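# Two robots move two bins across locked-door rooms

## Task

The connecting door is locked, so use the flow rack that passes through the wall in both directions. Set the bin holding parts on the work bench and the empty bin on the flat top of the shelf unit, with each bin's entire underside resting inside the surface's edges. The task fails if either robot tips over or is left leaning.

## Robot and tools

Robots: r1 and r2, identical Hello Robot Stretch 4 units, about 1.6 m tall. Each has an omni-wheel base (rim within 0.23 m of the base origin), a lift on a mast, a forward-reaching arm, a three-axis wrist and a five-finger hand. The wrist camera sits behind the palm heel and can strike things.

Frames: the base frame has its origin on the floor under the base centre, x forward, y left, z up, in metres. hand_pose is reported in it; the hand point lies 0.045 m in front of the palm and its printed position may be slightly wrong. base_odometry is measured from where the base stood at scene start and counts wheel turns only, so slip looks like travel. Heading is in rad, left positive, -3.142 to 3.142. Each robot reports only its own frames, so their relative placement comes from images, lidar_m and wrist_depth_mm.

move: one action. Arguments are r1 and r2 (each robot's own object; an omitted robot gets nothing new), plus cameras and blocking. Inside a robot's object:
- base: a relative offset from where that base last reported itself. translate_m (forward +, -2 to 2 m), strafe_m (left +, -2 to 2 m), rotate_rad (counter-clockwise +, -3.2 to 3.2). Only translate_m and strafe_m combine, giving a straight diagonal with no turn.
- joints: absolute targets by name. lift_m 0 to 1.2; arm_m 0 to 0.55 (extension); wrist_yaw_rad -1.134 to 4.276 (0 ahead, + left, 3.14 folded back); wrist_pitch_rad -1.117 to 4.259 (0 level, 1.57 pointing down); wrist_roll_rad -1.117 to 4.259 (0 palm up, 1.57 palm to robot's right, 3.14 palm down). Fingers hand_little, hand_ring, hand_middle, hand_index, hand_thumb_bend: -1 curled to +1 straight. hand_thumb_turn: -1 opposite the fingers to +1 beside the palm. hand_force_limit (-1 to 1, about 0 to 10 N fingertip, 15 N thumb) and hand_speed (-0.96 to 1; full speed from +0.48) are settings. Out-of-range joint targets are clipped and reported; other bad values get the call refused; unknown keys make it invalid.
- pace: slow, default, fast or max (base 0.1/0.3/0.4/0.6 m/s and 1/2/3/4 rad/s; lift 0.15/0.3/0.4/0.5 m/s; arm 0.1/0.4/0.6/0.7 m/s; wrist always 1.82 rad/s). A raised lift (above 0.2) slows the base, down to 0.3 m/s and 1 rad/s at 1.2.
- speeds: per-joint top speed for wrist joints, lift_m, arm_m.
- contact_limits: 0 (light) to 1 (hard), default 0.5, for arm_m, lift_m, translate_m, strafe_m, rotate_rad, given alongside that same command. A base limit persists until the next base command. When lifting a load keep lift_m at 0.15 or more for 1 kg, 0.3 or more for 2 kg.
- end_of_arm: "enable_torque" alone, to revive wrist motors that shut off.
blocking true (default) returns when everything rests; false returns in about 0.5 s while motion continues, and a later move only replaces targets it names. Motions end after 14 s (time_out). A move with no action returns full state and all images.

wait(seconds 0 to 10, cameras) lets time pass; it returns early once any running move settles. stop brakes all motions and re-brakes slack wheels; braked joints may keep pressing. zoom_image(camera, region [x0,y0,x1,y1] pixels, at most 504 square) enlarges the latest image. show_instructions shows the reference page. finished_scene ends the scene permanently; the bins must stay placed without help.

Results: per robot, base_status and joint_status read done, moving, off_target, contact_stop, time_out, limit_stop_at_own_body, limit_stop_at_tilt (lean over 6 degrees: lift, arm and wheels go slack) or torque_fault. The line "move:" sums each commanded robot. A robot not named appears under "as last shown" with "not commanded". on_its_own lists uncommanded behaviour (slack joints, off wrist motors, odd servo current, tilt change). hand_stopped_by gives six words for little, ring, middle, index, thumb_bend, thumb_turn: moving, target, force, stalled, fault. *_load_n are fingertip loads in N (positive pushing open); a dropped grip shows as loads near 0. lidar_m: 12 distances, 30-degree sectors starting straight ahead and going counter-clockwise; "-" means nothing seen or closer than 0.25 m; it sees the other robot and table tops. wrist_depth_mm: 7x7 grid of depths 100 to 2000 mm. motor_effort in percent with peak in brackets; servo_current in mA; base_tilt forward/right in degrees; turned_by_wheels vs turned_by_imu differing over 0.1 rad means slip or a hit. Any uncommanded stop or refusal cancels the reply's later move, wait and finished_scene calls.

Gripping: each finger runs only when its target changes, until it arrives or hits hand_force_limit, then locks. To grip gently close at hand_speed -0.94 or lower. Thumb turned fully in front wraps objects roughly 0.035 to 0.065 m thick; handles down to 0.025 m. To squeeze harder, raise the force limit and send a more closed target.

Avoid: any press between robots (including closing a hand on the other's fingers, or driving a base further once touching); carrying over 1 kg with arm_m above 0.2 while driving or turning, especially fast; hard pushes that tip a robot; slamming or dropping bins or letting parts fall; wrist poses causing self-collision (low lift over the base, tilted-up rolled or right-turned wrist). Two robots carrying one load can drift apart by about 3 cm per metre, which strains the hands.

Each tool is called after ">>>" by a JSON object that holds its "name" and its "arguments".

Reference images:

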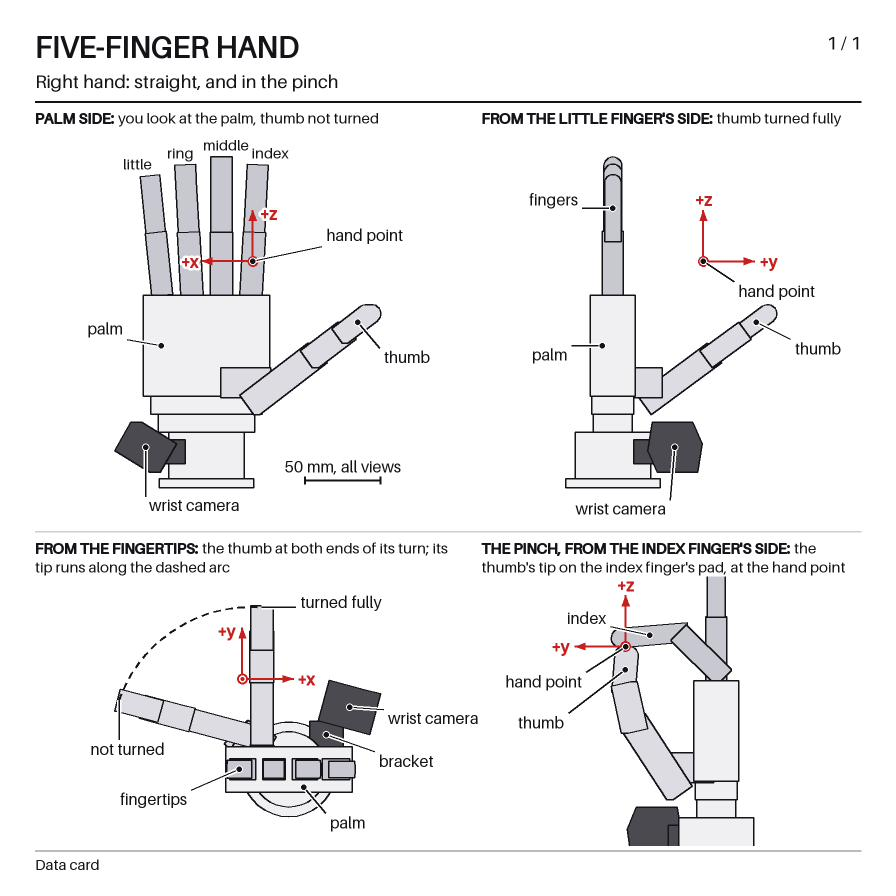

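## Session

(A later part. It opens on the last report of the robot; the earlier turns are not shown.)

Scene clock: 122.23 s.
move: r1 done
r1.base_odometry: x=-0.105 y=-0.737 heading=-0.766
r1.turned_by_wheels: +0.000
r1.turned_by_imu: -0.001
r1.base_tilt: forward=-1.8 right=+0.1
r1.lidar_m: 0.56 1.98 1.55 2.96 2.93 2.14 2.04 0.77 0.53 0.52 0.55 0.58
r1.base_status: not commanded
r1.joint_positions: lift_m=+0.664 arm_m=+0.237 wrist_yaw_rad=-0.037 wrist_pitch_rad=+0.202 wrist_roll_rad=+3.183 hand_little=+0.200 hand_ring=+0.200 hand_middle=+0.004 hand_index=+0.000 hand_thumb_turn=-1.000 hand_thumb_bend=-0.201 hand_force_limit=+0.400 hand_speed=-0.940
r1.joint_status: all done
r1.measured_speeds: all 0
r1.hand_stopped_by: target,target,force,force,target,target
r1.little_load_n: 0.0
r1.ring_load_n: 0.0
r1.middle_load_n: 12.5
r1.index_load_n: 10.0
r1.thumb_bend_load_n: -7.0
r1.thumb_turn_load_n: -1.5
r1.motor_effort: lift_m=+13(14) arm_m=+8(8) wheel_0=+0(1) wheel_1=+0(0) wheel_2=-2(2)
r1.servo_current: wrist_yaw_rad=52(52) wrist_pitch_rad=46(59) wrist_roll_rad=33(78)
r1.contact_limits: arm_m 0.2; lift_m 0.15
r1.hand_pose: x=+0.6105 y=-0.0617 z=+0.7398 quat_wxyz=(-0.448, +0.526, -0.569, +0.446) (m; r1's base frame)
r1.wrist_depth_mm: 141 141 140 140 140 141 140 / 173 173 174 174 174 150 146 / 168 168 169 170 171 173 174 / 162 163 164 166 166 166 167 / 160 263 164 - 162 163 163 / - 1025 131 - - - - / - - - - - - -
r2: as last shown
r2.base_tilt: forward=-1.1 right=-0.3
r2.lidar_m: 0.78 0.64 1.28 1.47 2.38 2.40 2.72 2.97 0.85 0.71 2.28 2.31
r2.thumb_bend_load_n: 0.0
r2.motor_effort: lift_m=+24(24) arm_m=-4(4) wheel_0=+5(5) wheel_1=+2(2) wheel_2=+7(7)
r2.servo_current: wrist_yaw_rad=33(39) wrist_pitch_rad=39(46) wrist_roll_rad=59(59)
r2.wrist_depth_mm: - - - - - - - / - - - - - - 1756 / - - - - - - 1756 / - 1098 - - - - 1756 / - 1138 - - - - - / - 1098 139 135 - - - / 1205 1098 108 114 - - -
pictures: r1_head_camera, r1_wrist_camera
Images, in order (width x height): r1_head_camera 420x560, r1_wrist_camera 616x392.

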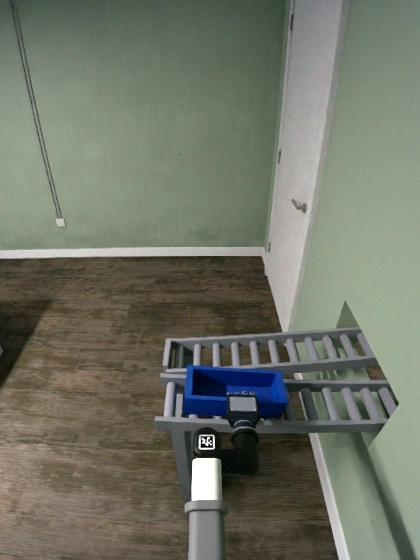

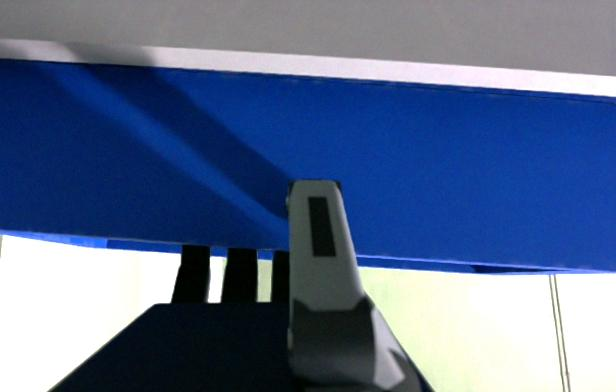

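>>> {"name": "move", "arguments": {"r1": {"joints":{"lift_m":0.674},"pace":"slow","contact_limits":{"lift_m":0.3}}}}

>>> {"name": "move", "arguments": {"r1": {"joints":{"wrist_yaw_rad":-0.002}}, "cameras": ["r1_head_camera","r1_wrist_camera"]}}

>>> {"name": "zoom_image", "arguments": {"camera": "r1_head_camera", "region": [140, 340, 300, 450]}}

Scene clock: 123.53 s.
move: r1 done
r1.base_odometry: x=-0.105 y=-0.737 heading=-0.766
r1.turned_by_wheels: +0.000
r1.turned_by_imu: -0.001
r1.base_tilt: forward=-1.6 right=+0.0
r1.lidar_m: 0.55 1.98 1.55 2.94 2.94 2.12 2.02 0.77 0.54 0.52 0.54 0.58
r1.base_status: not commanded
r1.joint_positions: lift_m=+0.674 arm_m=+0.237 wrist_yaw_rad=-0.037 wrist_pitch_rad=+0.205 wrist_roll_rad=+3.183 hand_little=+0.200 hand_ring=+0.200 hand_middle=+0.004 hand_index=+0.000 hand_thumb_turn=-1.000 hand_thumb_bend=-0.201 hand_force_limit=+0.400 hand_speed=-0.940
r1.joint_status: all done
r1.measured_speeds: all 0
r1.hand_stopped_by: target,target,force,force,target,target
r1.little_load_n: 0.0
r1.ring_load_n: 0.0
r1.middle_load_n: 13.0
r1.index_load_n: 14.0
r1.thumb_bend_load_n: -6.5
r1.thumb_turn_load_n: -1.0
r1.motor_effort: lift_m=+24(24) arm_m=+8(8) wheel_0=+0(1) wheel_1=+0(0) wheel_2=-1(2)
r1.servo_current: wrist_yaw_rad=33(59) wrist_pitch_rad=46(65) wrist_roll_rad=59(59)
r1.contact_limits: arm_m 0.2; lift_m 0.3
r1.hand_pose: x=+0.6102 y=-0.0617 z=+0.7492 quat_wxyz=(-0.447, +0.527, -0.569, +0.445) (m; r1's base frame)
r1.wrist_depth_mm: 142 143 143 143 146 146 146 / 173 173 174 174 175 153 149 / 167 168 169 170 172 174 175 / 161 163 164 165 166 167 168 / 159 262 165 - 162 163 164 / - 1025 132 - - - - / - - - - - - -
r2: as last shown
r2.base_tilt: forward=-1.0 right=-0.3
r2.lidar_m: 0.79 0.63 1.26 1.43 2.39 2.42 2.72 3.01 0.86 0.71 2.30 2.30
r2.motor_effort: lift_m=+24(24) arm_m=-4(4) wheel_0=+5(5) wheel_1=+2(2) wheel_2=+6(6)
r2.servo_current: wrist_yaw_rad=33(39) wrist_pitch_rad=33(52) wrist_roll_rad=59(59)
r2.wrist_depth_mm: - - - - - - - / - - - - - - 1756 / - - - - - - 1756 / - 1118 - - - - 1808 / - 1118 - - - - - / - 1098 139 135 - - - / 1229 1098 108 114 - - -
pictures: none

Scene clock: 124.07 s.
move: r1 done
r1.base_odometry: x=-0.105 y=-0.737 heading=-0.766
r1.turned_by_wheels: +0.000
r1.turned_by_imu: +0.000
r1.base_tilt: forward=-1.9 right=+0.1
r1.lidar_m: 0.57 1.99 1.52 2.93 2.92 2.14 2.05 0.76 0.54 0.51 0.54 0.58
r1.base_status: not commanded
r1.joint_positions: lift_m=+0.674 arm_m=+0.237 wrist_yaw_rad=-0.004 wrist_pitch_rad=+0.205 wrist_roll_rad=+3.183 hand_little=+0.200 hand_ring=+0.200 hand_middle=+0.004 hand_index=+0.000 hand_thumb_turn=-1.000 hand_thumb_bend=-0.201 hand_force_limit=+0.400 hand_speed=-0.940
r1.joint_status: all done
r1.measured_speeds: all 0
r1.hand_stopped_by: target,target,force,force,target,target
r1.little_load_n: 0.0
r1.ring_load_n: 0.0
r1.middle_load_n: 13.0
r1.index_load_n: 14.0
r1.thumb_bend_load_n: -6.0
r1.thumb_turn_load_n: -0.5
r1.motor_effort: lift_m=+24(24) arm_m=+8(8) wheel_0=+0(1) wheel_1=+0(0) wheel_2=-1(2)
r1.servo_current: wrist_yaw_rad=33(52) wrist_pitch_rad=65(65) wrist_roll_rad=33(52)
r1.contact_limits: arm_m 0.2; lift_m 0.3
r1.hand_pose: x=+0.6122 y=-0.0550 z=+0.7492 quat_wxyz=(-0.454, +0.536, -0.561, +0.438) (m; r1's base frame)
r1.wrist_depth_mm: 138 139 141 141 144 146 147 / 173 173 174 175 155 152 149 / 167 168 169 170 172 174 175 / 161 163 164 166 167 167 168 / 159 263 164 - 162 163 164 / - 1025 132 - - - - / - - - - - - -
r2: as last shown
r2.lidar_m: 0.78 0.64 1.27 1.45 2.40 2.40 2.71 3.01 0.86 0.70 2.31 2.29
r2.servo_current: wrist_yaw_rad=33(46) wrist_pitch_rad=52(52) wrist_roll_rad=46(59)
r2.wrist_depth_mm: - - - - - - - / - - - - - - 1756 / - - - - - - 1756 / - 1118 - - - - 1808 / - 1138 - - - - - / - 1098 139 135 - - - / 1205 1098 108 114 - - -
pictures: r1_head_camera, r1_wrist_camera
Images, in order (width x height): r1_head_camera 420x560, r1_wrist_camera 616x392.

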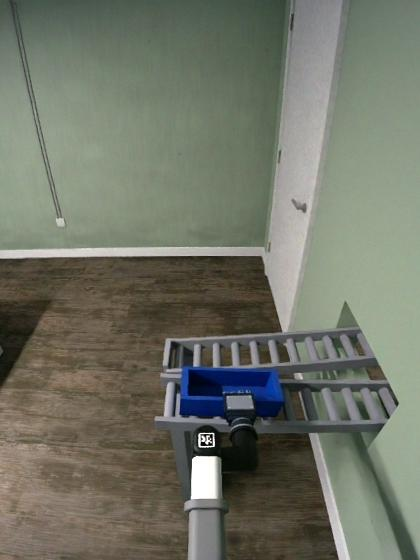

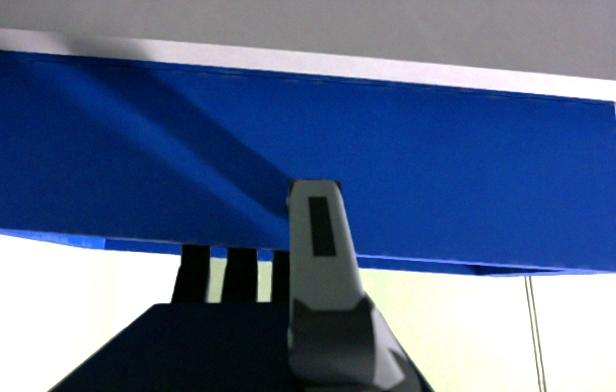

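Scaled by 3.150 from the camera's 420x560 image, which has a finer 1200x1600 frame.

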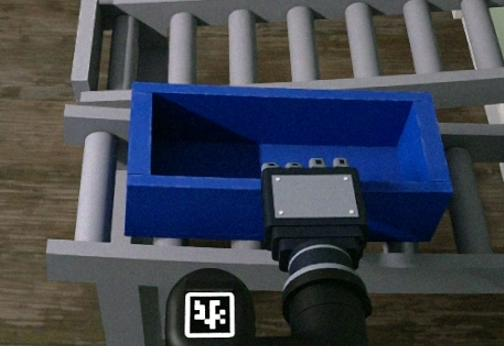

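>>> {"name": "move", "arguments": {"r1": {"joints":{"wrist_yaw_rad":-0.024}}}}

>>> {"name": "move", "arguments": {"r1": {"joints":{"lift_m":0.664},"pace":"slow","contact_limits":{"lift_m":0.2}}, "cameras": ["r1_head_camera","r1_wrist_camera"]}}

>>> {"name": "zoom_image", "arguments": {"camera": "r1_head_camera", "region": [140, 340, 300, 450]}}

Scene clock: 124.80 s.
move: r1 done
r1.base_odometry: x=-0.105 y=-0.737 heading=-0.766
r1.turned_by_wheels: +0.000
r1.turned_by_imu: +0.000
r1.base_tilt: forward=-1.8 right=+0.2
r1.lidar_m: 0.56 1.98 1.54 2.95 2.94 2.15 2.04 0.77 0.55 0.52 0.54 0.59
r1.base_status: not commanded
r1.joint_positions: lift_m=+0.674 arm_m=+0.237 wrist_yaw_rad=-0.022 wrist_pitch_rad=+0.205 wrist_roll_rad=+3.183 hand_little=+0.200 hand_ring=+0.200 hand_middle=+0.004 hand_index=+0.000 hand_thumb_turn=-1.000 hand_thumb_bend=-0.201 hand_force_limit=+0.400 hand_speed=-0.940
r1.joint_status: all done
r1.measured_speeds: all 0
r1.hand_stopped_by: target,target,force,force,target,target
r1.little_load_n: 0.0
r1.ring_load_n: 0.0
r1.middle_load_n: 13.0
r1.index_load_n: 14.5
r1.thumb_bend_load_n: -6.0
r1.thumb_turn_load_n: -0.5
r1.motor_effort: lift_m=+24(24) arm_m=+8(8) wheel_0=+0(0) wheel_1=+0(0) wheel_2=-1(2)
r1.servo_current: wrist_yaw_rad=26(85) wrist_pitch_rad=33(72) wrist_roll_rad=52(59)
r1.contact_limits: arm_m 0.2; lift_m 0.3
r1.hand_pose: x=+0.6112 y=-0.0586 z=+0.7492 quat_wxyz=(-0.451, +0.531, -0.565, +0.442) (m; r1's base frame)
r1.wrist_depth_mm: 138 140 141 141 144 146 147 / 173 174 175 175 156 152 148 / 167 168 169 171 172 173 175 / 161 163 163 165 166 167 168 / 159 263 165 - 162 163 164 / - 1025 131 - - - - / - - - - - - -
r2: as last shown
r2.lidar_m: 0.79 0.63 1.27 1.46 2.37 2.39 2.72 3.02 0.88 0.72 2.29 2.30
r2.servo_current: wrist_yaw_rad=39(46) wrist_pitch_rad=39(46) wrist_roll_rad=52(52)
r2.wrist_depth_mm: - - - - - - - / - - - - - - 1756 / - - - - - - 1756 / - 1118 - - - - 1808 / - 1138 - - - - - / - 1098 139 135 - - - / 1229 1118 108 114 - - -
pictures: none

Scene clock: 125.53 s.
move: r1 done
r1.base_odometry: x=-0.105 y=-0.737 heading=-0.766
r1.turned_by_wheels: +0.000
r1.turned_by_imu: +0.000
r1.base_tilt: forward=-1.8 right=+0.0
r1.lidar_m: 0.56 1.99 1.55 2.95 2.93 2.15 2.05 0.77 0.54 0.51 0.54 0.57
r1.base_status: not commanded
r1.joint_positions: lift_m=+0.665 arm_m=+0.237 wrist_yaw_rad=-0.023 wrist_pitch_rad=+0.202 wrist_roll_rad=+3.183 hand_little=+0.200 hand_ring=+0.200 hand_middle=+0.004 hand_index=+0.000 hand_thumb_turn=-1.000 hand_thumb_bend=-0.201 hand_force_limit=+0.400 hand_speed=-0.940
r1.joint_status: all done
r1.measured_speeds: all 0
r1.hand_stopped_by: target,target,force,force,target,target
r1.little_load_n: 0.0
r1.ring_load_n: -0.5
r1.middle_load_n: 12.5
r1.index_load_n: 12.5
r1.thumb_bend_load_n: -6.5
r1.thumb_turn_load_n: -1.0
r1.motor_effort: lift_m=+13(23) arm_m=+8(8) wheel_0=+0(1) wheel_1=+0(0) wheel_2=-1(2)
r1.servo_current: wrist_yaw_rad=26(72) wrist_pitch_rad=26(65) wrist_roll_rad=52(59)
r1.contact_limits: arm_m 0.2; lift_m 0.2
r1.hand_pose: x=+0.6113 y=-0.0589 z=+0.7406 quat_wxyz=(-0.451, +0.530, -0.565, +0.443) (m; r1's base frame)
r1.wrist_depth_mm: 139 139 139 139 140 141 141 / 173 173 174 174 175 150 146 / 167 168 169 171 172 173 175 / 161 163 163 166 166 167 168 / 159 262 165 - 162 163 164 / - 1042 132 - - - - / - - - - - - -
r2: as last shown
r2.base_tilt: forward=-1.2 right=-0.2
r2.lidar_m: 0.78 0.62 1.28 1.47 2.40 2.37 2.71 3.01 0.87 0.73 2.28 2.31
r2.servo_current: wrist_yaw_rad=39(46) wrist_pitch_rad=46(46) wrist_roll_rad=33(65)
r2.wrist_depth_mm: - - - - - - - / - - - - - - 1756 / - - - - - - 1808 / - 1118 - - - - 1756 / - 1118 - - - - - / - 1098 139 135 - - - / 1229 1098 108 114 - - -
pictures: r1_head_camera, r1_wrist_camera
Images, in order (width x height): r1_head_camera 420x560, r1_wrist_camera 616x392.

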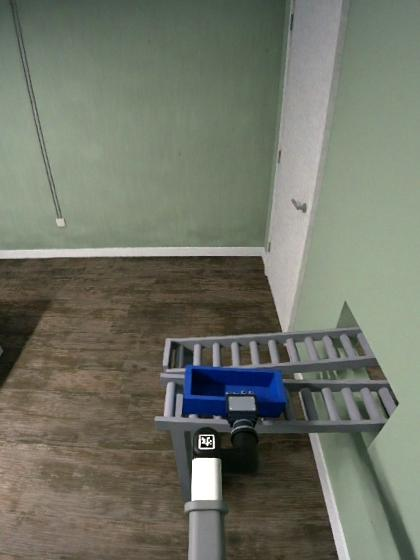

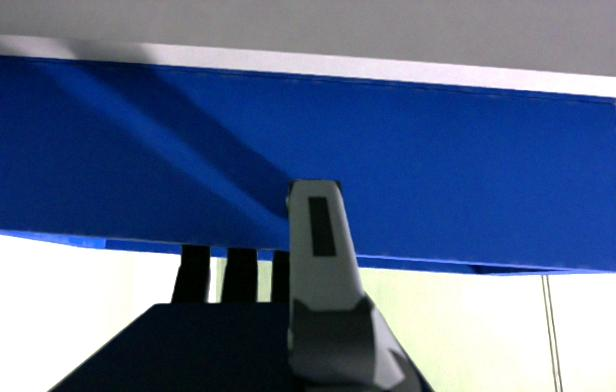

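Scaled by 3.150 from the camera's 420x560 image, which has a finer 1200x1600 frame.

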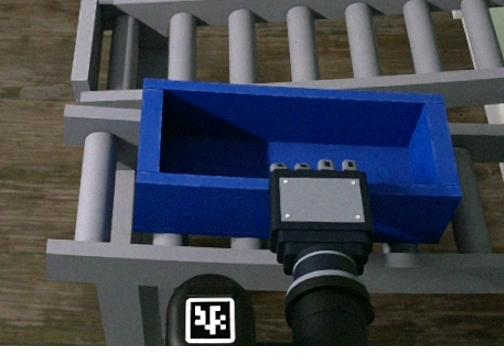

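>>> {"name": "move", "arguments": {"r1": {"joints":{"hand_index":0.15,"hand_middle":0.15,"hand_speed":-0.9}}, "cameras": ["r1_head_camera","r1_wrist_camera"]}}

Scene clock: 127.53 s.
move: r1 done
r1.base_odometry: x=-0.105 y=-0.737 heading=-0.766
r1.turned_by_wheels: +0.000
r1.turned_by_imu: -0.001
r1.base_tilt: forward=-1.8 right=+0.1
r1.lidar_m: 0.57 1.98 1.57 2.95 2.93 2.14 2.04 0.77 0.55 0.51 0.55 0.59
r1.base_status: not commanded
r1.joint_positions: lift_m=+0.664 arm_m=+0.237 wrist_yaw_rad=-0.023 wrist_pitch_rad=+0.202 wrist_roll_rad=+3.183 hand_little=+0.200 hand_ring=+0.200 hand_middle=+0.150 hand_index=+0.150 hand_thumb_turn=-1.000 hand_thumb_bend=-0.199 hand_force_limit=+0.400 hand_speed=-0.900
r1.joint_status: all done
r1.measured_speeds: all 0
r1.hand_stopped_by: target,target,target,target,target,target
r1.little_load_n: 0.0
r1.ring_load_n: 0.0
r1.middle_load_n: 0.0
r1.index_load_n: 0.5
r1.thumb_bend_load_n: 0.0
r1.thumb_turn_load_n: 0.0
r1.motor_effort: lift_m=+15(15) arm_m=+8(8) wheel_0=+0(1) wheel_1=+0(0) wheel_2=-1(2)
r1.servo_current: wrist_yaw_rad=39(65) wrist_pitch_rad=52(59) wrist_roll_rad=46(59)
r1.contact_limits: arm_m 0.2; lift_m 0.2
r1.hand_pose: x=+0.6114 y=-0.0589 z=+0.7405 quat_wxyz=(-0.451, +0.530, -0.565, +0.443) (m; r1's base frame)
r1.wrist_depth_mm: 141 142 142 142 143 144 143 / 173 174 153 151 149 148 145 / 170 170 171 171 171 172 173 / 165 166 165 166 167 166 167 / 161 163 163 - 163 163 164 / - 1042 132 - - - - / - - - - - - -
r2: as last shown
r2.base_tilt: forward=-1.0 right=-0.2
r2.lidar_m: 0.78 0.64 1.28 1.47 2.38 2.40 2.70 3.00 0.87 0.74 2.30 2.31
r2.servo_current: wrist_yaw_rad=39(46) wrist_pitch_rad=46(52) wrist_roll_rad=46(65)
r2.wrist_depth_mm: - - - - - - - / - - - - - - 1756 / - - - - - - 1756 / - 1098 - - - - 1756 / - 1138 - - - - - / - 1098 139 135 - - - / 1205 1118 108 114 - - -
pictures: r1_head_camera, r1_wrist_camera
Images, in order (width x height): r1_head_camera 420x560, r1_wrist_camera 616x392.

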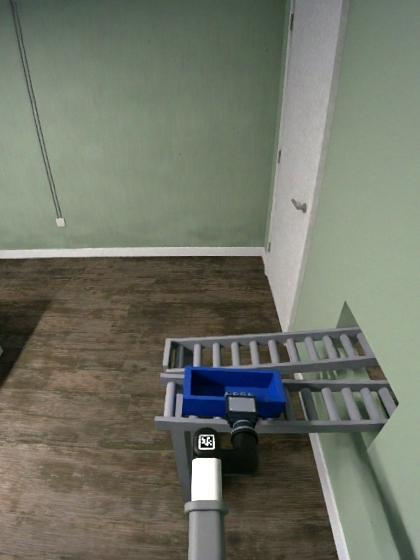

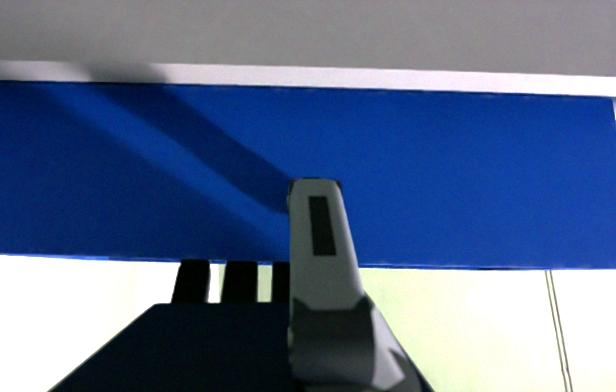

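>>> {"name": "move", "arguments": {"r1": {"joints":{"hand_thumb_bend":0.1,"hand_speed":-0.7}}}}

>>> {"name": "move", "arguments": {"r1": {"joints":{"lift_m":0.78},"pace":"slow","contact_limits":{"lift_m":0.3}}, "cameras": ["r1_head_camera","r1_wrist_camera"]}}

Scene clock: 128.80 s.
move: r1 done
r1.base_odometry: x=-0.105 y=-0.737 heading=-0.766
r1.turned_by_wheels: +0.000
r1.turned_by_imu: -0.001
r1.base_tilt: forward=-1.8 right=+0.0
r1.lidar_m: 0.56 1.99 1.54 2.94 2.93 2.15 2.03 0.76 0.54 0.52 0.55 0.57
r1.base_status: not commanded
r1.joint_positions: lift_m=+0.664 arm_m=+0.237 wrist_yaw_rad=-0.023 wrist_pitch_rad=+0.202 wrist_roll_rad=+3.183 hand_little=+0.200 hand_ring=+0.200 hand_middle=+0.150 hand_index=+0.150 hand_thumb_turn=-1.000 hand_thumb_bend=+0.100 hand_force_limit=+0.400 hand_speed=-0.700
r1.joint_status: all done
r1.measured_speeds: all 0
r1.hand_stopped_by: target,target,target,target,target,target
r1.little_load_n: 0.0
r1.ring_load_n: 0.0
r1.middle_load_n: 0.0
r1.index_load_n: 0.5
r1.thumb_bend_load_n: 0.0
r1.thumb_turn_load_n: 0.0
r1.motor_effort: lift_m=+15(15) arm_m=+8(8) wheel_0=+0(1) wheel_1=+0(0) wheel_2=-1(2)
r1.servo_current: wrist_yaw_rad=20(72) wrist_pitch_rad=46(59) wrist_roll_rad=65(78)
r1.contact_limits: arm_m 0.2; lift_m 0.2
r1.hand_pose: x=+0.6114 y=-0.0589 z=+0.7405 quat_wxyz=(-0.451, +0.530, -0.565, +0.443) (m; r1's base frame)
r1.wrist_depth_mm: 141 141 142 142 142 143 143 / 173 174 153 151 149 147 145 / 170 170 171 171 172 172 173 / 165 165 166 165 167 166 167 / 161 163 163 - 163 163 163 / - 1042 132 - - - - / - - - - - - -
r2.base_odometry: x=+0.004 y=-0.600 heading=-0.392
r2.turned_by_wheels: +0.000
r2.turned_by_imu: +0.000
r2.base_tilt: forward=-1.1 right=-0.2
r2.lidar_m: 0.75 0.66 1.28 1.45 2.39 2.39 2.69 3.00 0.85 0.73 2.28 2.31
r2.base_status: not commanded
r2.joint_positions: lift_m=+1.000 arm_m=+0.000 wrist_yaw_rad=+0.002 wrist_pitch_rad=+0.004 wrist_roll_rad=+0.000 hand_little=+1.000 hand_ring=+1.000 hand_middle=+1.000 hand_index=+1.000 hand_thumb_turn=+1.000 hand_thumb_bend=+1.000 hand_force_limit=+0.000 hand_speed=-0.800
r2.joint_status: not commanded
r2.measured_speeds: all 0
r2.hand_stopped_by: target,target,target,target,target,target
r2.little_load_n: 0.0
r2.ring_load_n: 0.0
r2.middle_load_n: 0.0
r2.index_load_n: 0.0
r2.thumb_bend_load_n: 0.0
r2.thumb_turn_load_n: 0.0
r2.motor_effort: lift_m=+24(24) arm_m=-4(4) wheel_0=+5(5) wheel_1=+2(2) wheel_2=+6(6)
r2.servo_current: wrist_yaw_rad=33(46) wrist_pitch_rad=39(52) wrist_roll_rad=52(52)
r2.hand_pose: x=+0.3929 y=-0.1178 z=+1.2371 quat_wxyz=(+0.498, +0.501, +0.502, +0.499) (m; r2's base frame)
r2.wrist_depth_mm: - - - - - - - / - - - - - - 1708 / - - - - - - 1808 / - 1098 - - - - 1756 / - 1138 - - - - - / - 1118 139 135 - - - / 1182 1098 108 114 - - -
pictures: none

Scene clock: 130.60 s.
move: r1 done
r1.base_odometry: x=-0.105 y=-0.737 heading=-0.766
r1.turned_by_wheels: +0.000
r1.turned_by_imu: -0.001
r1.base_tilt: forward=-1.9 right=+0.2
r1.lidar_m: 0.55 1.97 1.56 2.93 2.95 2.15 2.03 0.76 0.55 0.51 0.55 0.58
r1.base_status: not commanded
r1.joint_positions: lift_m=+0.780 arm_m=+0.237 wrist_yaw_rad=-0.023 wrist_pitch_rad=+0.202 wrist_roll_rad=+3.183 hand_little=+0.200 hand_ring=+0.200 hand_middle=+0.150 hand_index=+0.150 hand_thumb_turn=-1.000 hand_thumb_bend=+0.100 hand_force_limit=+0.400 hand_speed=-0.700
r1.joint_status: all done
r1.measured_speeds: all 0
r1.hand_stopped_by: target,target,target,target,target,target
r1.little_load_n: 0.0
r1.ring_load_n: 0.0
r1.middle_load_n: 0.0
r1.index_load_n: 0.0
r1.thumb_bend_load_n: 0.0
r1.thumb_turn_load_n: 0.5
r1.motor_effort: lift_m=+23(25) arm_m=+8(8) wheel_0=+0(1) wheel_1=+0(0) wheel_2=-1(2)
r1.servo_current: wrist_yaw_rad=39(52) wrist_pitch_rad=46(59) wrist_roll_rad=52(65)
r1.contact_limits: arm_m 0.2; lift_m 0.3
r1.hand_pose: x=+0.6113 y=-0.0589 z=+0.8558 quat_wxyz=(-0.451, +0.530, -0.565, +0.443) (m; r1's base frame)
r1.wrist_depth_mm: 190 190 303 320 319 320 1366 / 290 289 281 585 597 1921 - / 569 1118 - - - - - / - 1205 1921 182 - - - / - 1182 177 - - - - / - 131 132 - - - - / - - - - - - -
r2: as last shown
r2.base_tilt: forward=-1.2 right=-0.4
r2.lidar_m: 0.76 0.61 1.26 1.46 2.39 2.38 2.71 3.01 0.88 0.73 2.31 2.31
r2.servo_current: wrist_yaw_rad=39(46) wrist_pitch_rad=46(59) wrist_roll_rad=46(52)
r2.wrist_depth_mm: - - - - - - - / - - - - - - 1756 / - - - - - - 1756 / - 1118 - - - - 1756 / - 1118 - - - - - / - 1118 139 135 - - - / 1205 1118 108 114 - - -
pictures: r1_head_camera, r1_wrist_camera
Images, in order (width x height): r1_head_camera 420x560, r1_wrist_camera 616x392.

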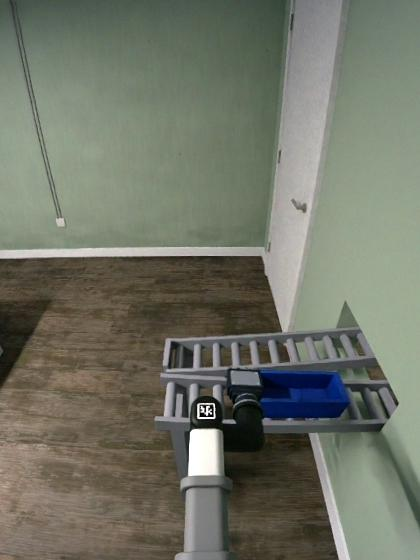

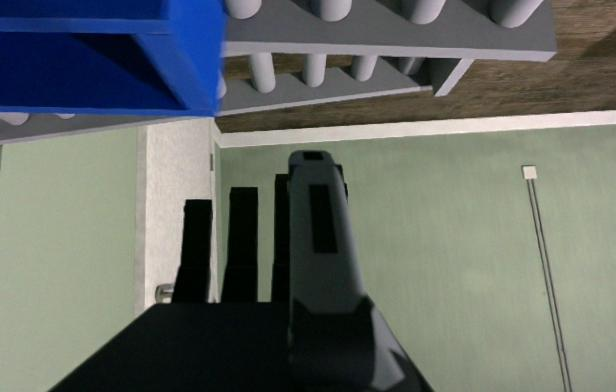

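>>> {"name": "wait", "arguments": {"seconds": 1, "cameras": ["r1_head_camera","r2_head_camera","r2_head_left_camera","r2_head_right_camera"]}}

Scene clock: 131.73 s.
r1.base_odometry: x=-0.105 y=-0.737 heading=-0.766
r1.turned_by_wheels: +0.000
r1.turned_by_imu: +0.000
r1.base_tilt: forward=-1.8 right=+0.1
r1.lidar_m: 0.57 2.01 1.54 2.95 2.93 2.14 2.05 0.77 0.55 0.52 0.54 0.59
r1.base_status: not commanded
r1.joint_positions: lift_m=+0.780 arm_m=+0.237 wrist_yaw_rad=-0.023 wrist_pitch_rad=+0.202 wrist_roll_rad=+3.183 hand_little=+0.200 hand_ring=+0.200 hand_middle=+0.150 hand_index=+0.150 hand_thumb_turn=-1.000 hand_thumb_bend=+0.100 hand_force_limit=+0.400 hand_speed=-0.700
r1.joint_status: all done
r1.measured_speeds: all 0
r1.hand_stopped_by: target,target,target,target,target,target
r1.little_load_n: 0.0
r1.ring_load_n: 0.0
r1.middle_load_n: 0.0
r1.index_load_n: 0.0
r1.thumb_bend_load_n: 0.0
r1.thumb_turn_load_n: 0.0
r1.motor_effort: lift_m=+23(25) arm_m=+8(8) wheel_0=+0(1) wheel_1=+0(0) wheel_2=-1(2)
r1.servo_current: wrist_yaw_rad=39(52) wrist_pitch_rad=26(59) wrist_roll_rad=26(65)
r1.contact_limits: arm_m 0.2; lift_m 0.3
r1.hand_pose: x=+0.6113 y=-0.0589 z=+0.8558 quat_wxyz=(-0.451, +0.530, -0.565, +0.443) (m; r1's base frame)
r1.wrist_depth_mm: 319 319 319 319 320 320 1366 / 469 521 585 585 591 1983 - / 574 1138 - - - - - / - 1229 1863 182 - - - / - 1182 177 - - - - / - 132 132 - - - - / - - - - - - -
r2.base_odometry: x=+0.004 y=-0.600 heading=-0.392
r2.turned_by_wheels: +0.000
r2.turned_by_imu: +0.000
r2.base_tilt: forward=-1.1 right=-0.2
r2.lidar_m: 0.78 0.64 1.26 1.44 2.39 2.39 2.74 3.01 0.87 0.72 2.29 2.31
r2.base_status: not commanded
r2.joint_positions: lift_m=+1.000 arm_m=+0.000 wrist_yaw_rad=+0.002 wrist_pitch_rad=+0.004 wrist_roll_rad=+0.000 hand_little=+1.000 hand_ring=+1.000 hand_middle=+1.000 hand_index=+1.000 hand_thumb_turn=+1.000 hand_thumb_bend=+1.000 hand_force_limit=+0.000 hand_speed=-0.800
r2.joint_status: not commanded
r2.measured_speeds: all 0
r2.hand_stopped_by: target,target,target,target,target,target
r2.little_load_n: 0.0
r2.ring_load_n: 0.0
r2.middle_load_n: 0.0
r2.index_load_n: 0.0
r2.thumb_bend_load_n: 0.0
r2.thumb_turn_load_n: 0.0
r2.motor_effort: lift_m=+24(24) arm_m=-4(4) wheel_0=+5(5) wheel_1=+2(2) wheel_2=+6(6)
r2.servo_current: wrist_yaw_rad=39(46) wrist_pitch_rad=39(59) wrist_roll_rad=52(52)
r2.hand_pose: x=+0.3929 y=-0.1178 z=+1.2371 quat_wxyz=(+0.498, +0.501, +0.502, +0.499) (m; r2's base frame)
r2.wrist_depth_mm: - - - - - - - / - - - - - - 1756 / - - - - - - 1756 / - 1098 - - - - 1756 / - 1118 - - - - - / - 1118 139 135 - - - / 1205 1098 108 114 - - -
wait: 1.00 s; at rest by 0.13 s
pictures: r1_head_camera, r2_head_camera, r2_head_left_camera, r2_head_right_camera
Images, in order (width x height): r1_head_camera 420x560, r2_head_camera 420x560, r2_head_left_camera 420x672, r2_head_right_camera 420x672.

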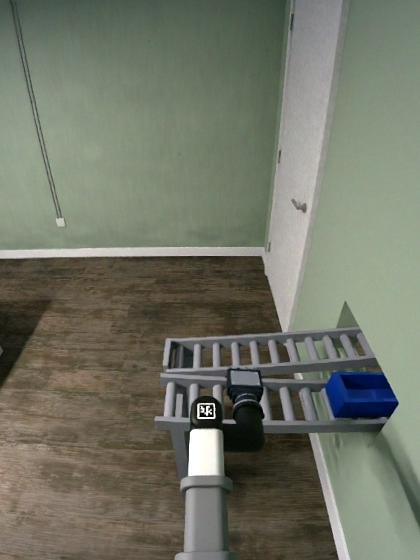

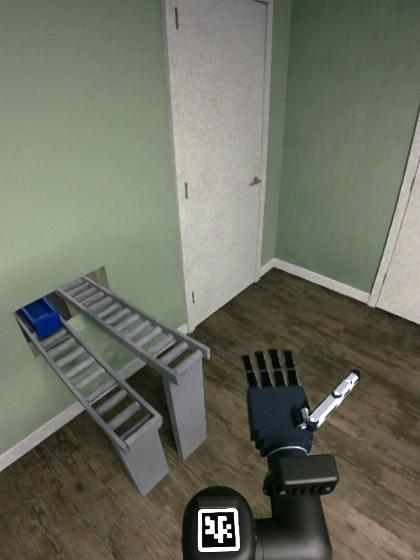

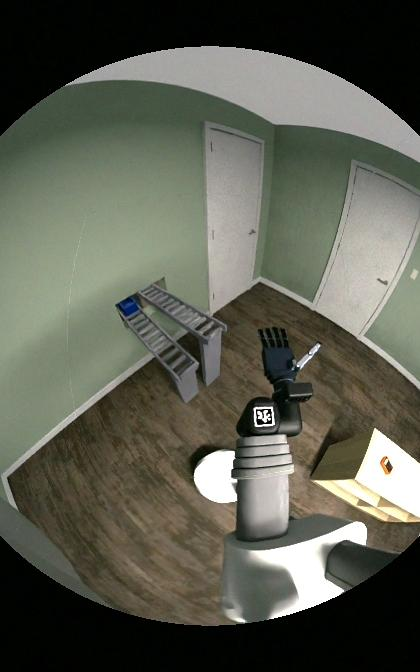

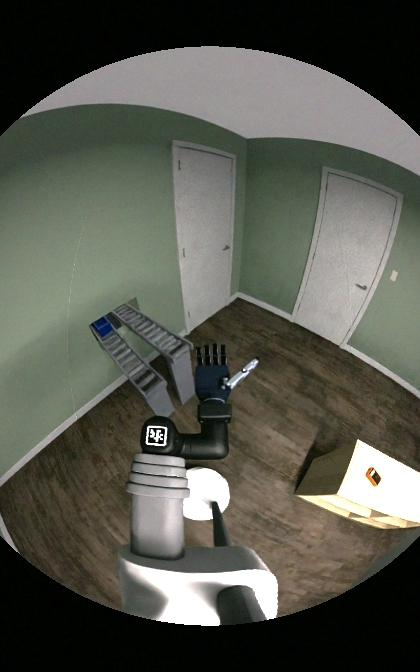

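>>> {"name": "wait", "arguments": {"seconds": 2, "cameras": ["r2_head_camera"]}}

>>> {"name": "zoom_image", "arguments": {"camera": "r2_head_camera", "region": [0, 260, 240, 520]}}

Scene clock: 134.00 s.
r1.base_odometry: x=-0.105 y=-0.737 heading=-0.766
r1.turned_by_wheels: +0.000
r1.turned_by_imu: -0.001
r1.base_tilt: forward=-1.8 right=+0.0
r1.lidar_m: 0.56 1.98 1.56 2.94 2.93 2.13 2.03 0.76 0.54 0.51 0.56 0.58
r1.base_status: not commanded
r1.joint_positions: lift_m=+0.780 arm_m=+0.237 wrist_yaw_rad=-0.023 wrist_pitch_rad=+0.202 wrist_roll_rad=+3.183 hand_little=+0.200 hand_ring=+0.200 hand_middle=+0.150 hand_index=+0.150 hand_thumb_turn=-1.000 hand_thumb_bend=+0.100 hand_force_limit=+0.400 hand_speed=-0.700
r1.joint_status: all done
r1.measured_speeds: all 0
r1.hand_stopped_by: target,target,target,target,target,target
r1.little_load_n: 0.0
r1.ring_load_n: 0.0
r1.middle_load_n: 0.0
r1.index_load_n: 0.0
r1.thumb_bend_load_n: 0.0
r1.thumb_turn_load_n: 0.0
r1.motor_effort: lift_m=+23(25) arm_m=+8(8) wheel_0=+0(1) wheel_1=+0(0) wheel_2=-2(2)
r1.servo_current: wrist_yaw_rad=20(52) wrist_pitch_rad=46(59) wrist_roll_rad=20(65)
r1.contact_limits: arm_m 0.2; lift_m 0.3
r1.hand_pose: x=+0.6113 y=-0.0589 z=+0.8558 quat_wxyz=(-0.451, +0.530, -0.565, +0.443) (m; r1's base frame)
r1.wrist_depth_mm: 320 319 317 319 320 319 1397 / 469 521 580 585 597 1983 - / 574 1098 - - - - - / - 1205 1863 183 - - - / - 1182 177 - - - - / - 131 131 - - - - / - - - - - - -
r2.base_odometry: x=+0.004 y=-0.600 heading=-0.392
r2.turned_by_wheels: +0.000
r2.turned_by_imu: +0.000
r2.base_tilt: forward=-1.2 right=-0.3
r2.lidar_m: 0.78 0.64 1.28 1.47 2.39 2.39 2.72 3.01 0.85 0.71 2.29 2.31
r2.base_status: not commanded
r2.joint_positions: lift_m=+1.000 arm_m=+0.000 wrist_yaw_rad=+0.002 wrist_pitch_rad=+0.004 wrist_roll_rad=+0.000 hand_little=+1.000 hand_ring=+1.000 hand_middle=+1.000 hand_index=+1.000 hand_thumb_turn=+1.000 hand_thumb_bend=+1.000 hand_force_limit=+0.000 hand_speed=-0.800
r2.joint_status: not commanded
r2.measured_speeds: all 0
r2.hand_stopped_by: target,target,target,target,target,target
r2.little_load_n: 0.0
r2.ring_load_n: 0.0
r2.middle_load_n: 0.0
r2.index_load_n: 0.0
r2.thumb_bend_load_n: 0.0
r2.thumb_turn_load_n: 0.0
r2.motor_effort: lift_m=+24(24) arm_m=-4(4) wheel_0=+5(5) wheel_1=+2(2) wheel_2=+6(6)
r2.servo_current: wrist_yaw_rad=39(46) wrist_pitch_rad=46(59) wrist_roll_rad=33(52)
r2.hand_pose: x=+0.3929 y=-0.1178 z=+1.2371 quat_wxyz=(+0.498, +0.501, +0.502, +0.499) (m; r2's base frame)
r2.wrist_depth_mm: - - - - - - - / - - - - - - 1756 / - - - - - - 1756 / - 1098 - - - - 1808 / - 1138 - - - - - / - 1098 139 135 - - - / 1229 1098 108 114 - - -
wait: 2.00 s; at rest from the start
pictures: r2_head_camera
Images, in order (width x height): r2_head_camera 420x560.

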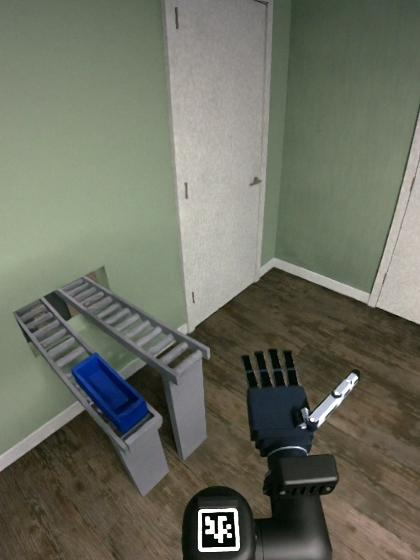

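Scaled by 1.938 from the camera's 420x560 image, which has a finer 1200x1600 frame.

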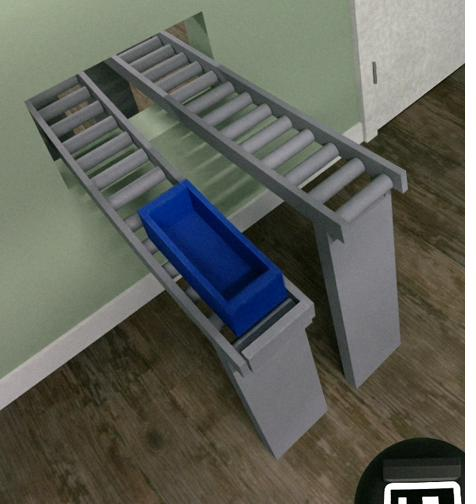

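>>> {"name": "move", "arguments": {"r2": {"base":{"rotate_rad":-0.726},"joints":{"lift_m":0.8,"wrist_roll_rad":3.14,"hand_index":0.1,"hand_middle":0.1,"hand_ring":0.1,"hand_little":0.1,"hand_speed":-0.5}}, "cameras": ["r2_head_camera","r2_head_left_camera","r2_head_right_camera"]}}

>>> {"name": "zoom_image", "arguments": {"camera": "r2_head_camera", "region": [0, 200, 240, 520]}}

Scene clock: 137.33 s.
move: r2 done
r1: as last shown
r1.base_tilt: forward=-1.6 right=+0.2
r1.lidar_m: 0.57 1.99 1.54 2.95 2.93 2.15 2.03 0.76 0.54 0.50 0.55 0.61
r1.middle_load_n: 0.5
r1.motor_effort: lift_m=+23(23) arm_m=+8(8) wheel_0=+0(1) wheel_1=+0(0) wheel_2=-2(2)
r1.servo_current: wrist_yaw_rad=13(65) wrist_pitch_rad=46(65) wrist_roll_rad=33(72)
r1.contact_limits: arm_m 0.2; lift_m 0.3
r1.wrist_depth_mm: 320 319 319 320 320 319 1366 / 469 525 585 585 597 1921 - / 574 1118 - - - - - / - 1205 1863 183 - - - / - 1205 177 - - - - / - 132 132 - - - - / - - - - - - -
r2.base_odometry: x=+0.004 y=-0.600 heading=-1.116
r2.turned_by_wheels: -0.725
r2.turned_by_imu: -0.724
r2.base_tilt: forward=-1.1 right=-0.2
r2.lidar_m: 2.31 0.87 0.63 0.94 1.35 1.89 2.39 2.50 3.11 1.46 0.71 0.88
r2.base_status: done
r2.joint_positions: lift_m=+0.800 arm_m=+0.000 wrist_yaw_rad=+0.002 wrist_pitch_rad=+0.004 wrist_roll_rad=+3.137 hand_little=+0.100 hand_ring=+0.100 hand_middle=+0.100 hand_index=+0.100 hand_thumb_turn=+1.000 hand_thumb_bend=+1.000 hand_force_limit=+0.000 hand_speed=-0.500
r2.joint_status: all done
r2.measured_speeds: all 0
r2.hand_stopped_by: target,target,target,target,target,target
r2.little_load_n: -0.5
r2.ring_load_n: 0.0
r2.middle_load_n: 0.0
r2.index_load_n: 0.0
r2.thumb_bend_load_n: 0.0
r2.thumb_turn_load_n: -0.5
r2.motor_effort: lift_m=+17(24) arm_m=-4(4) wheel_0=+7(13) wheel_1=+4(9) wheel_2=+4(11)
r2.servo_current: wrist_yaw_rad=39(46) wrist_pitch_rad=52(59) wrist_roll_rad=39(111)
r2.hand_pose: x=+0.3922 y=-0.0564 z=+0.9172 quat_wxyz=(-0.498, +0.503, -0.500, +0.499) (m; r2's base frame)
r2.wrist_depth_mm: 1921 1921 1863 1863 1863 1921 1808 / - - - - - - - / - - - - - - - / - - - - - - - / - - 179 177 - - - / - - 160 154 - - - / - - 108 114 - - -
pictures: r2_head_camera, r2_head_left_camera, r2_head_right_camera
Images, in order (width x height): r2_head_camera 420x560, r2_head_left_camera 420x672, r2_head_right_camera 420x672.

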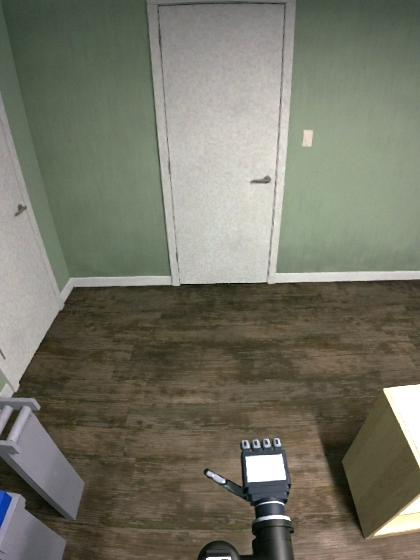

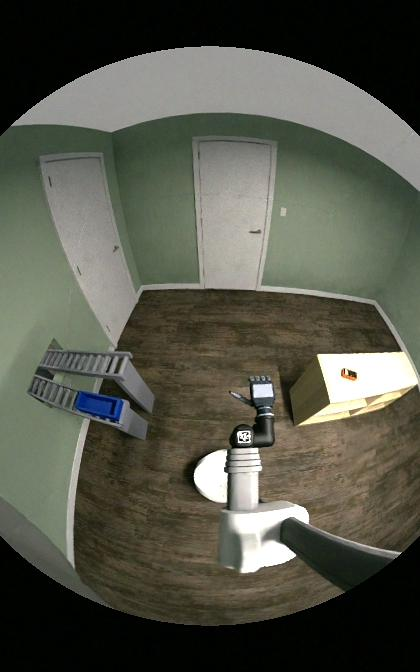

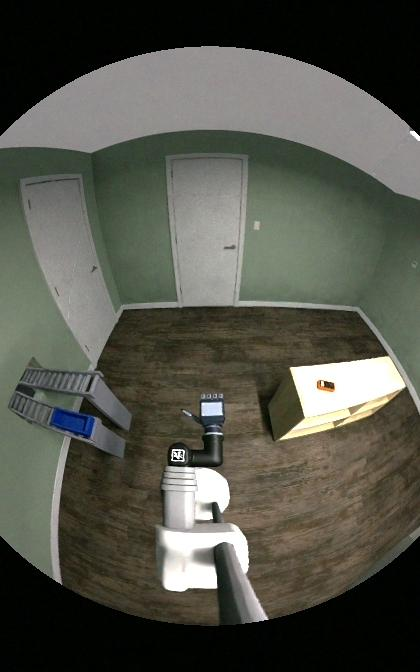

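Scaled by 1.575 from the camera's 420x560 image, which has a finer 1200x1600 frame.

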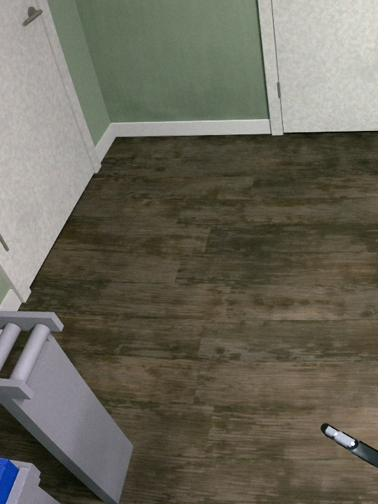

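>>> {"name": "move", "arguments": {"r2": {"base":{"translate_m":-0.27,"strafe_m":0.6},"joints":{"lift_m":0.7}}, "cameras": ["r2_head_camera","r2_head_left_camera"]}}

>>> {"name": "zoom_image", "arguments": {"camera": "r2_head_camera", "region": [0, 260, 300, 560]}}

Scene clock: 141.23 s.
move: r2 done
r1: as last shown
r1.turned_by_imu: -0.002
r1.base_tilt: forward=-1.9 right=+0.0
r1.lidar_m: 0.56 1.99 1.55 2.95 2.92 2.15 2.04 0.76 0.54 0.51 0.55 0.59
r1.middle_load_n: 0.0
r1.motor_effort: lift_m=+23(23) arm_m=+8(8) wheel_0=+0(1) wheel_1=+0(0) wheel_2=-1(2)
r1.servo_current: wrist_yaw_rad=20(59) wrist_pitch_rad=59(72) wrist_roll_rad=46(65)
r1.contact_limits: arm_m 0.2; lift_m 0.3
r1.wrist_depth_mm: 319 319 319 319 320 319 1366 / 469 521 585 591 597 1921 - / 574 1118 - - - - - / - 1205 1863 182 - - - / - 1182 177 - - - - / - 131 132 - - - - / - - - - - - -
r2.base_odometry: x=+0.425 y=-0.094 heading=-1.116
r2.turned_by_wheels: +0.000
r2.turned_by_imu: +0.001
r2.base_tilt: forward=-1.0 right=-0.3
r2.lidar_m: 0.48 0.53 0.70 0.68 0.72 1.03 2.11 2.20 3.06 2.45 1.36 2.70
r2.base_status: done
r2.joint_positions: lift_m=+0.700 arm_m=+0.000 wrist_yaw_rad=+0.002 wrist_pitch_rad=+0.004 wrist_roll_rad=+3.137 hand_little=+0.100 hand_ring=+0.100 hand_middle=+0.100 hand_index=+0.100 hand_thumb_turn=+1.000 hand_thumb_bend=+1.000 hand_force_limit=+0.000 hand_speed=-0.500
r2.joint_status: all done
r2.measured_speeds: all 0
r2.hand_stopped_by: target,target,target,target,target,target
r2.little_load_n: 0.0
r2.ring_load_n: 0.0
r2.middle_load_n: 0.0
r2.index_load_n: 0.0
r2.thumb_bend_load_n: 0.0
r2.thumb_turn_load_n: 0.0
r2.motor_effort: lift_m=+17(21) arm_m=-4(4) wheel_0=-3(17) wheel_1=+1(9) wheel_2=+4(9)
r2.servo_current: wrist_yaw_rad=39(39) wrist_pitch_rad=52(52) wrist_roll_rad=52(65)
r2.hand_pose: x=+0.3922 y=-0.0564 z=+0.8172 quat_wxyz=(-0.498, +0.503, -0.500, +0.499) (m; r2's base frame)
r2.wrist_depth_mm: 1708 1708 1661 1618 661 - - / - - - - 627 - - / - - - - 544 544 544 / - - - - - - - / - - 178 176 - - - / - - 160 154 - - - / - - 108 114 - - -
pictures: r2_head_camera, r2_head_left_camera
Images, in order (width x height): r2_head_camera 420x560, r2_head_left_camera 420x672.

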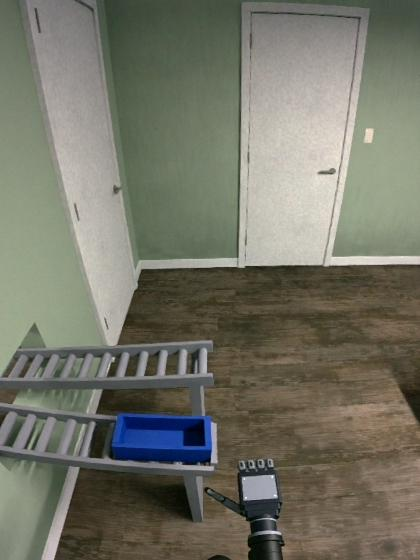

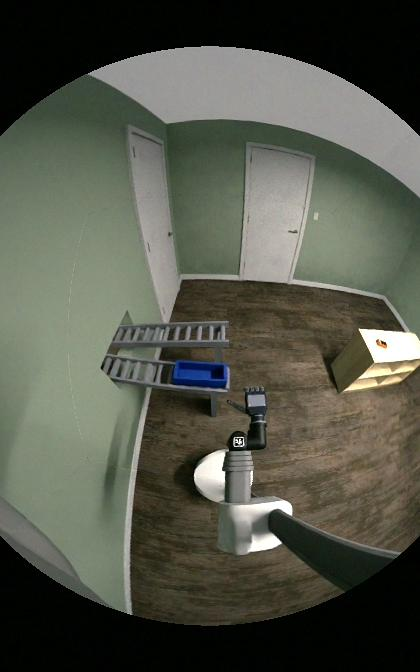

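Scaled by 1.680 from the camera's 420x560 image, which has a finer 1200x1600 frame.

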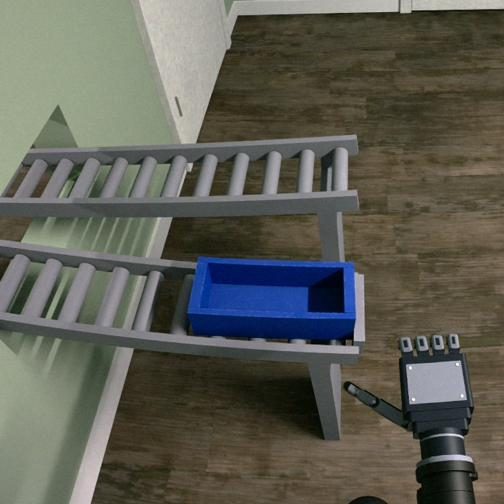

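>>> {"name": "move", "arguments": {"r2": {"base":{"rotate_rad":0.055}}}}

>>> {"name": "move", "arguments": {"r2": {"base":{"strafe_m":0.165},"joints":{"lift_m":0.6}}, "cameras": ["r2_head_camera","r2_wrist_camera"]}}

>>> {"name": "zoom_image", "arguments": {"camera": "r2_head_camera", "region": [100, 360, 300, 560]}}

Scene clock: 142.63 s.
move: r2 done
r1: as last shown
r1.turned_by_imu: -0.001
r1.base_tilt: forward=-1.7 right=+0.3
r1.lidar_m: 0.56 2.00 1.53 2.96 2.93 2.16 2.03 0.78 0.52 0.51 0.55 0.58
r1.little_load_n: -0.5
r1.motor_effort: lift_m=+23(23) arm_m=+8(8) wheel_0=-1(1) wheel_1=+0(0) wheel_2=-1(2)
r1.servo_current: wrist_yaw_rad=39(59) wrist_pitch_rad=39(59) wrist_roll_rad=26(72)
r1.contact_limits: arm_m 0.2; lift_m 0.3
r1.wrist_depth_mm: 319 319 319 319 320 319 1366 / 469 521 580 591 597 1921 - / 569 1118 - - - - - / - 1205 1921 182 - - - / - 1182 177 - - - - / - 131 131 - - - - / - - - - - - -
r2.base_odometry: x=+0.425 y=-0.094 heading=-1.062
r2.turned_by_wheels: +0.054
r2.turned_by_imu: +0.054
r2.base_tilt: forward=-1.0 right=-0.3
r2.lidar_m: 0.49 0.52 0.72 0.67 0.72 1.07 2.11 2.26 3.25 2.02 1.36 2.62
r2.base_status: done
r2.joint_positions: lift_m=+0.700 arm_m=+0.000 wrist_yaw_rad=+0.002 wrist_pitch_rad=+0.004 wrist_roll_rad=+3.138 hand_little=+0.100 hand_ring=+0.100 hand_middle=+0.100 hand_index=+0.100 hand_thumb_turn=+1.000 hand_thumb_bend=+1.000 hand_force_limit=+0.000 hand_speed=-0.500
r2.joint_status: not commanded
r2.measured_speeds: all 0
r2.hand_stopped_by: target,target,target,target,target,target
r2.little_load_n: 0.0
r2.ring_load_n: 0.0
r2.middle_load_n: 0.0
r2.index_load_n: 0.0
r2.thumb_bend_load_n: 0.0
r2.thumb_turn_load_n: 0.0
r2.motor_effort: lift_m=+17(17) arm_m=-4(4) wheel_0=-6(8) wheel_1=-3(7) wheel_2=-5(7)
r2.servo_current: wrist_yaw_rad=39(46) wrist_pitch_rad=46(52) wrist_roll_rad=39(59)
r2.hand_pose: x=+0.3922 y=-0.0565 z=+0.8172 quat_wxyz=(-0.498, +0.503, -0.500, +0.499) (m; r2's base frame)
r2.wrist_depth_mm: 1708 1708 1661 1661 - - - / - - - - 549 - - / - - - - 554 559 569 / - - - - - - - / - - 178 177 - - - / - - 160 154 - - - / - - 108 114 - - -
pictures: none

Scene clock: 144.43 s.
move: r2 done
r1: as last shown
r1.base_tilt: forward=-1.7 right=+0.1
r1.lidar_m: 0.56 1.97 1.55 2.96 2.92 2.15 2.04 0.75 0.55 0.52 0.54 0.58
r1.little_load_n: 0.0
r1.motor_effort: lift_m=+23(23) arm_m=+8(8) wheel_0=+0(1) wheel_1=+0(0) wheel_2=-1(2)
r1.servo_current: wrist_yaw_rad=33(59) wrist_pitch_rad=46(78) wrist_roll_rad=46(72)
r1.contact_limits: arm_m 0.2; lift_m 0.3
r1.wrist_depth_mm: 319 319 319 319 320 319 1366 / 469 525 580 591 597 1983 - / 574 1138 - - - - - / - 1205 1921 182 - - - / - 1182 177 - - - - / - 132 132 - - - - / - - - - - - -
r2.base_odometry: x=+0.569 y=-0.014 heading=-1.063
r2.turned_by_wheels: +0.000
r2.turned_by_imu: +0.000
r2.base_tilt: forward=-1.2 right=-0.4
r2.lidar_m: 0.49 0.54 0.52 0.52 0.57 0.85 2.11 2.26 3.22 2.10 1.53 0.50
r2.base_status: done
r2.joint_positions: lift_m=+0.600 arm_m=+0.000 wrist_yaw_rad=+0.002 wrist_pitch_rad=+0.004 wrist_roll_rad=+3.138 hand_little=+0.100 hand_ring=+0.100 hand_middle=+0.100 hand_index=+0.100 hand_thumb_turn=+1.000 hand_thumb_bend=+1.000 hand_force_limit=+0.000 hand_speed=-0.500
r2.joint_status: all done
r2.measured_speeds: all 0
r2.hand_stopped_by: target,target,target,target,target,target
r2.little_load_n: 0.0
r2.ring_load_n: -0.5
r2.middle_load_n: 0.0
r2.index_load_n: 0.0
r2.thumb_bend_load_n: 0.0
r2.thumb_turn_load_n: 0.0
r2.motor_effort: lift_m=+17(19) arm_m=-4(4) wheel_0=-6(15) wheel_1=+0(11) wheel_2=+0(4)
r2.servo_current: wrist_yaw_rad=39(46) wrist_pitch_rad=39(59) wrist_roll_rad=39(59)
r2.hand_pose: x=+0.3922 y=-0.0565 z=+0.7173 quat_wxyz=(-0.498, +0.503, -0.500, +0.499) (m; r2's base frame)
r2.wrist_depth_mm: 1499 1430 - - - - - / - - - - - - 430 / - - - - - - 469 / - - - 535 549 564 580 / - - 178 177 - - - / - - 160 155 - - - / - - 108 114 - - -
pictures: r2_head_camera, r2_wrist_camera
Images, in order (width x height): r2_head_camera 420x560, r2_wrist_camera 616x392.

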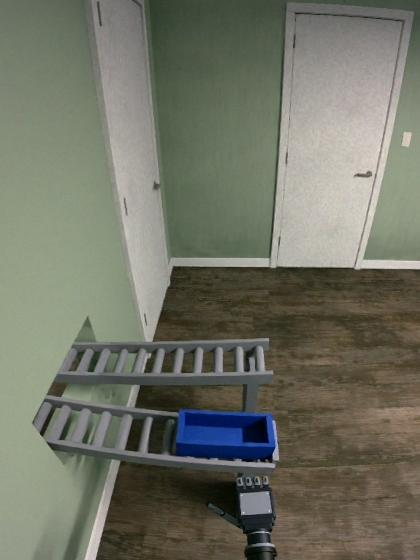

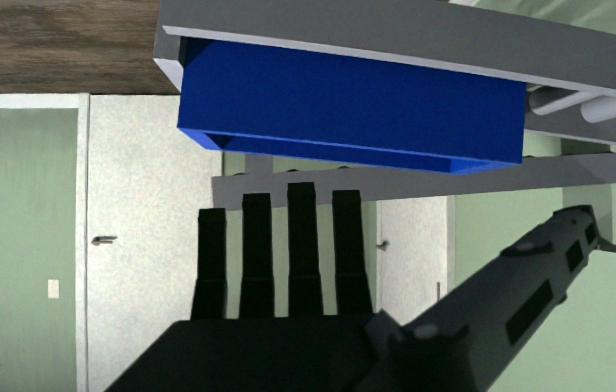

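Scaled by 2.520 from the camera's 420x560 image, which has a finer 1200x1600 frame.

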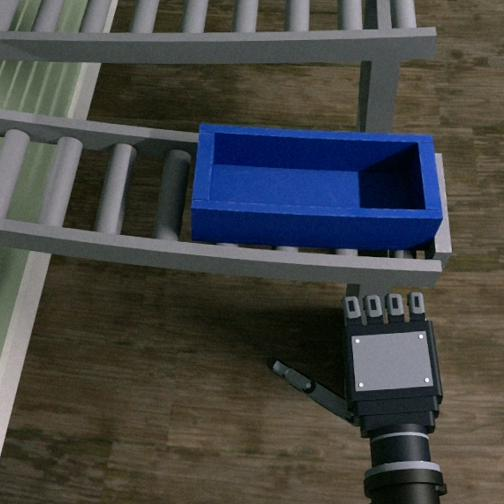

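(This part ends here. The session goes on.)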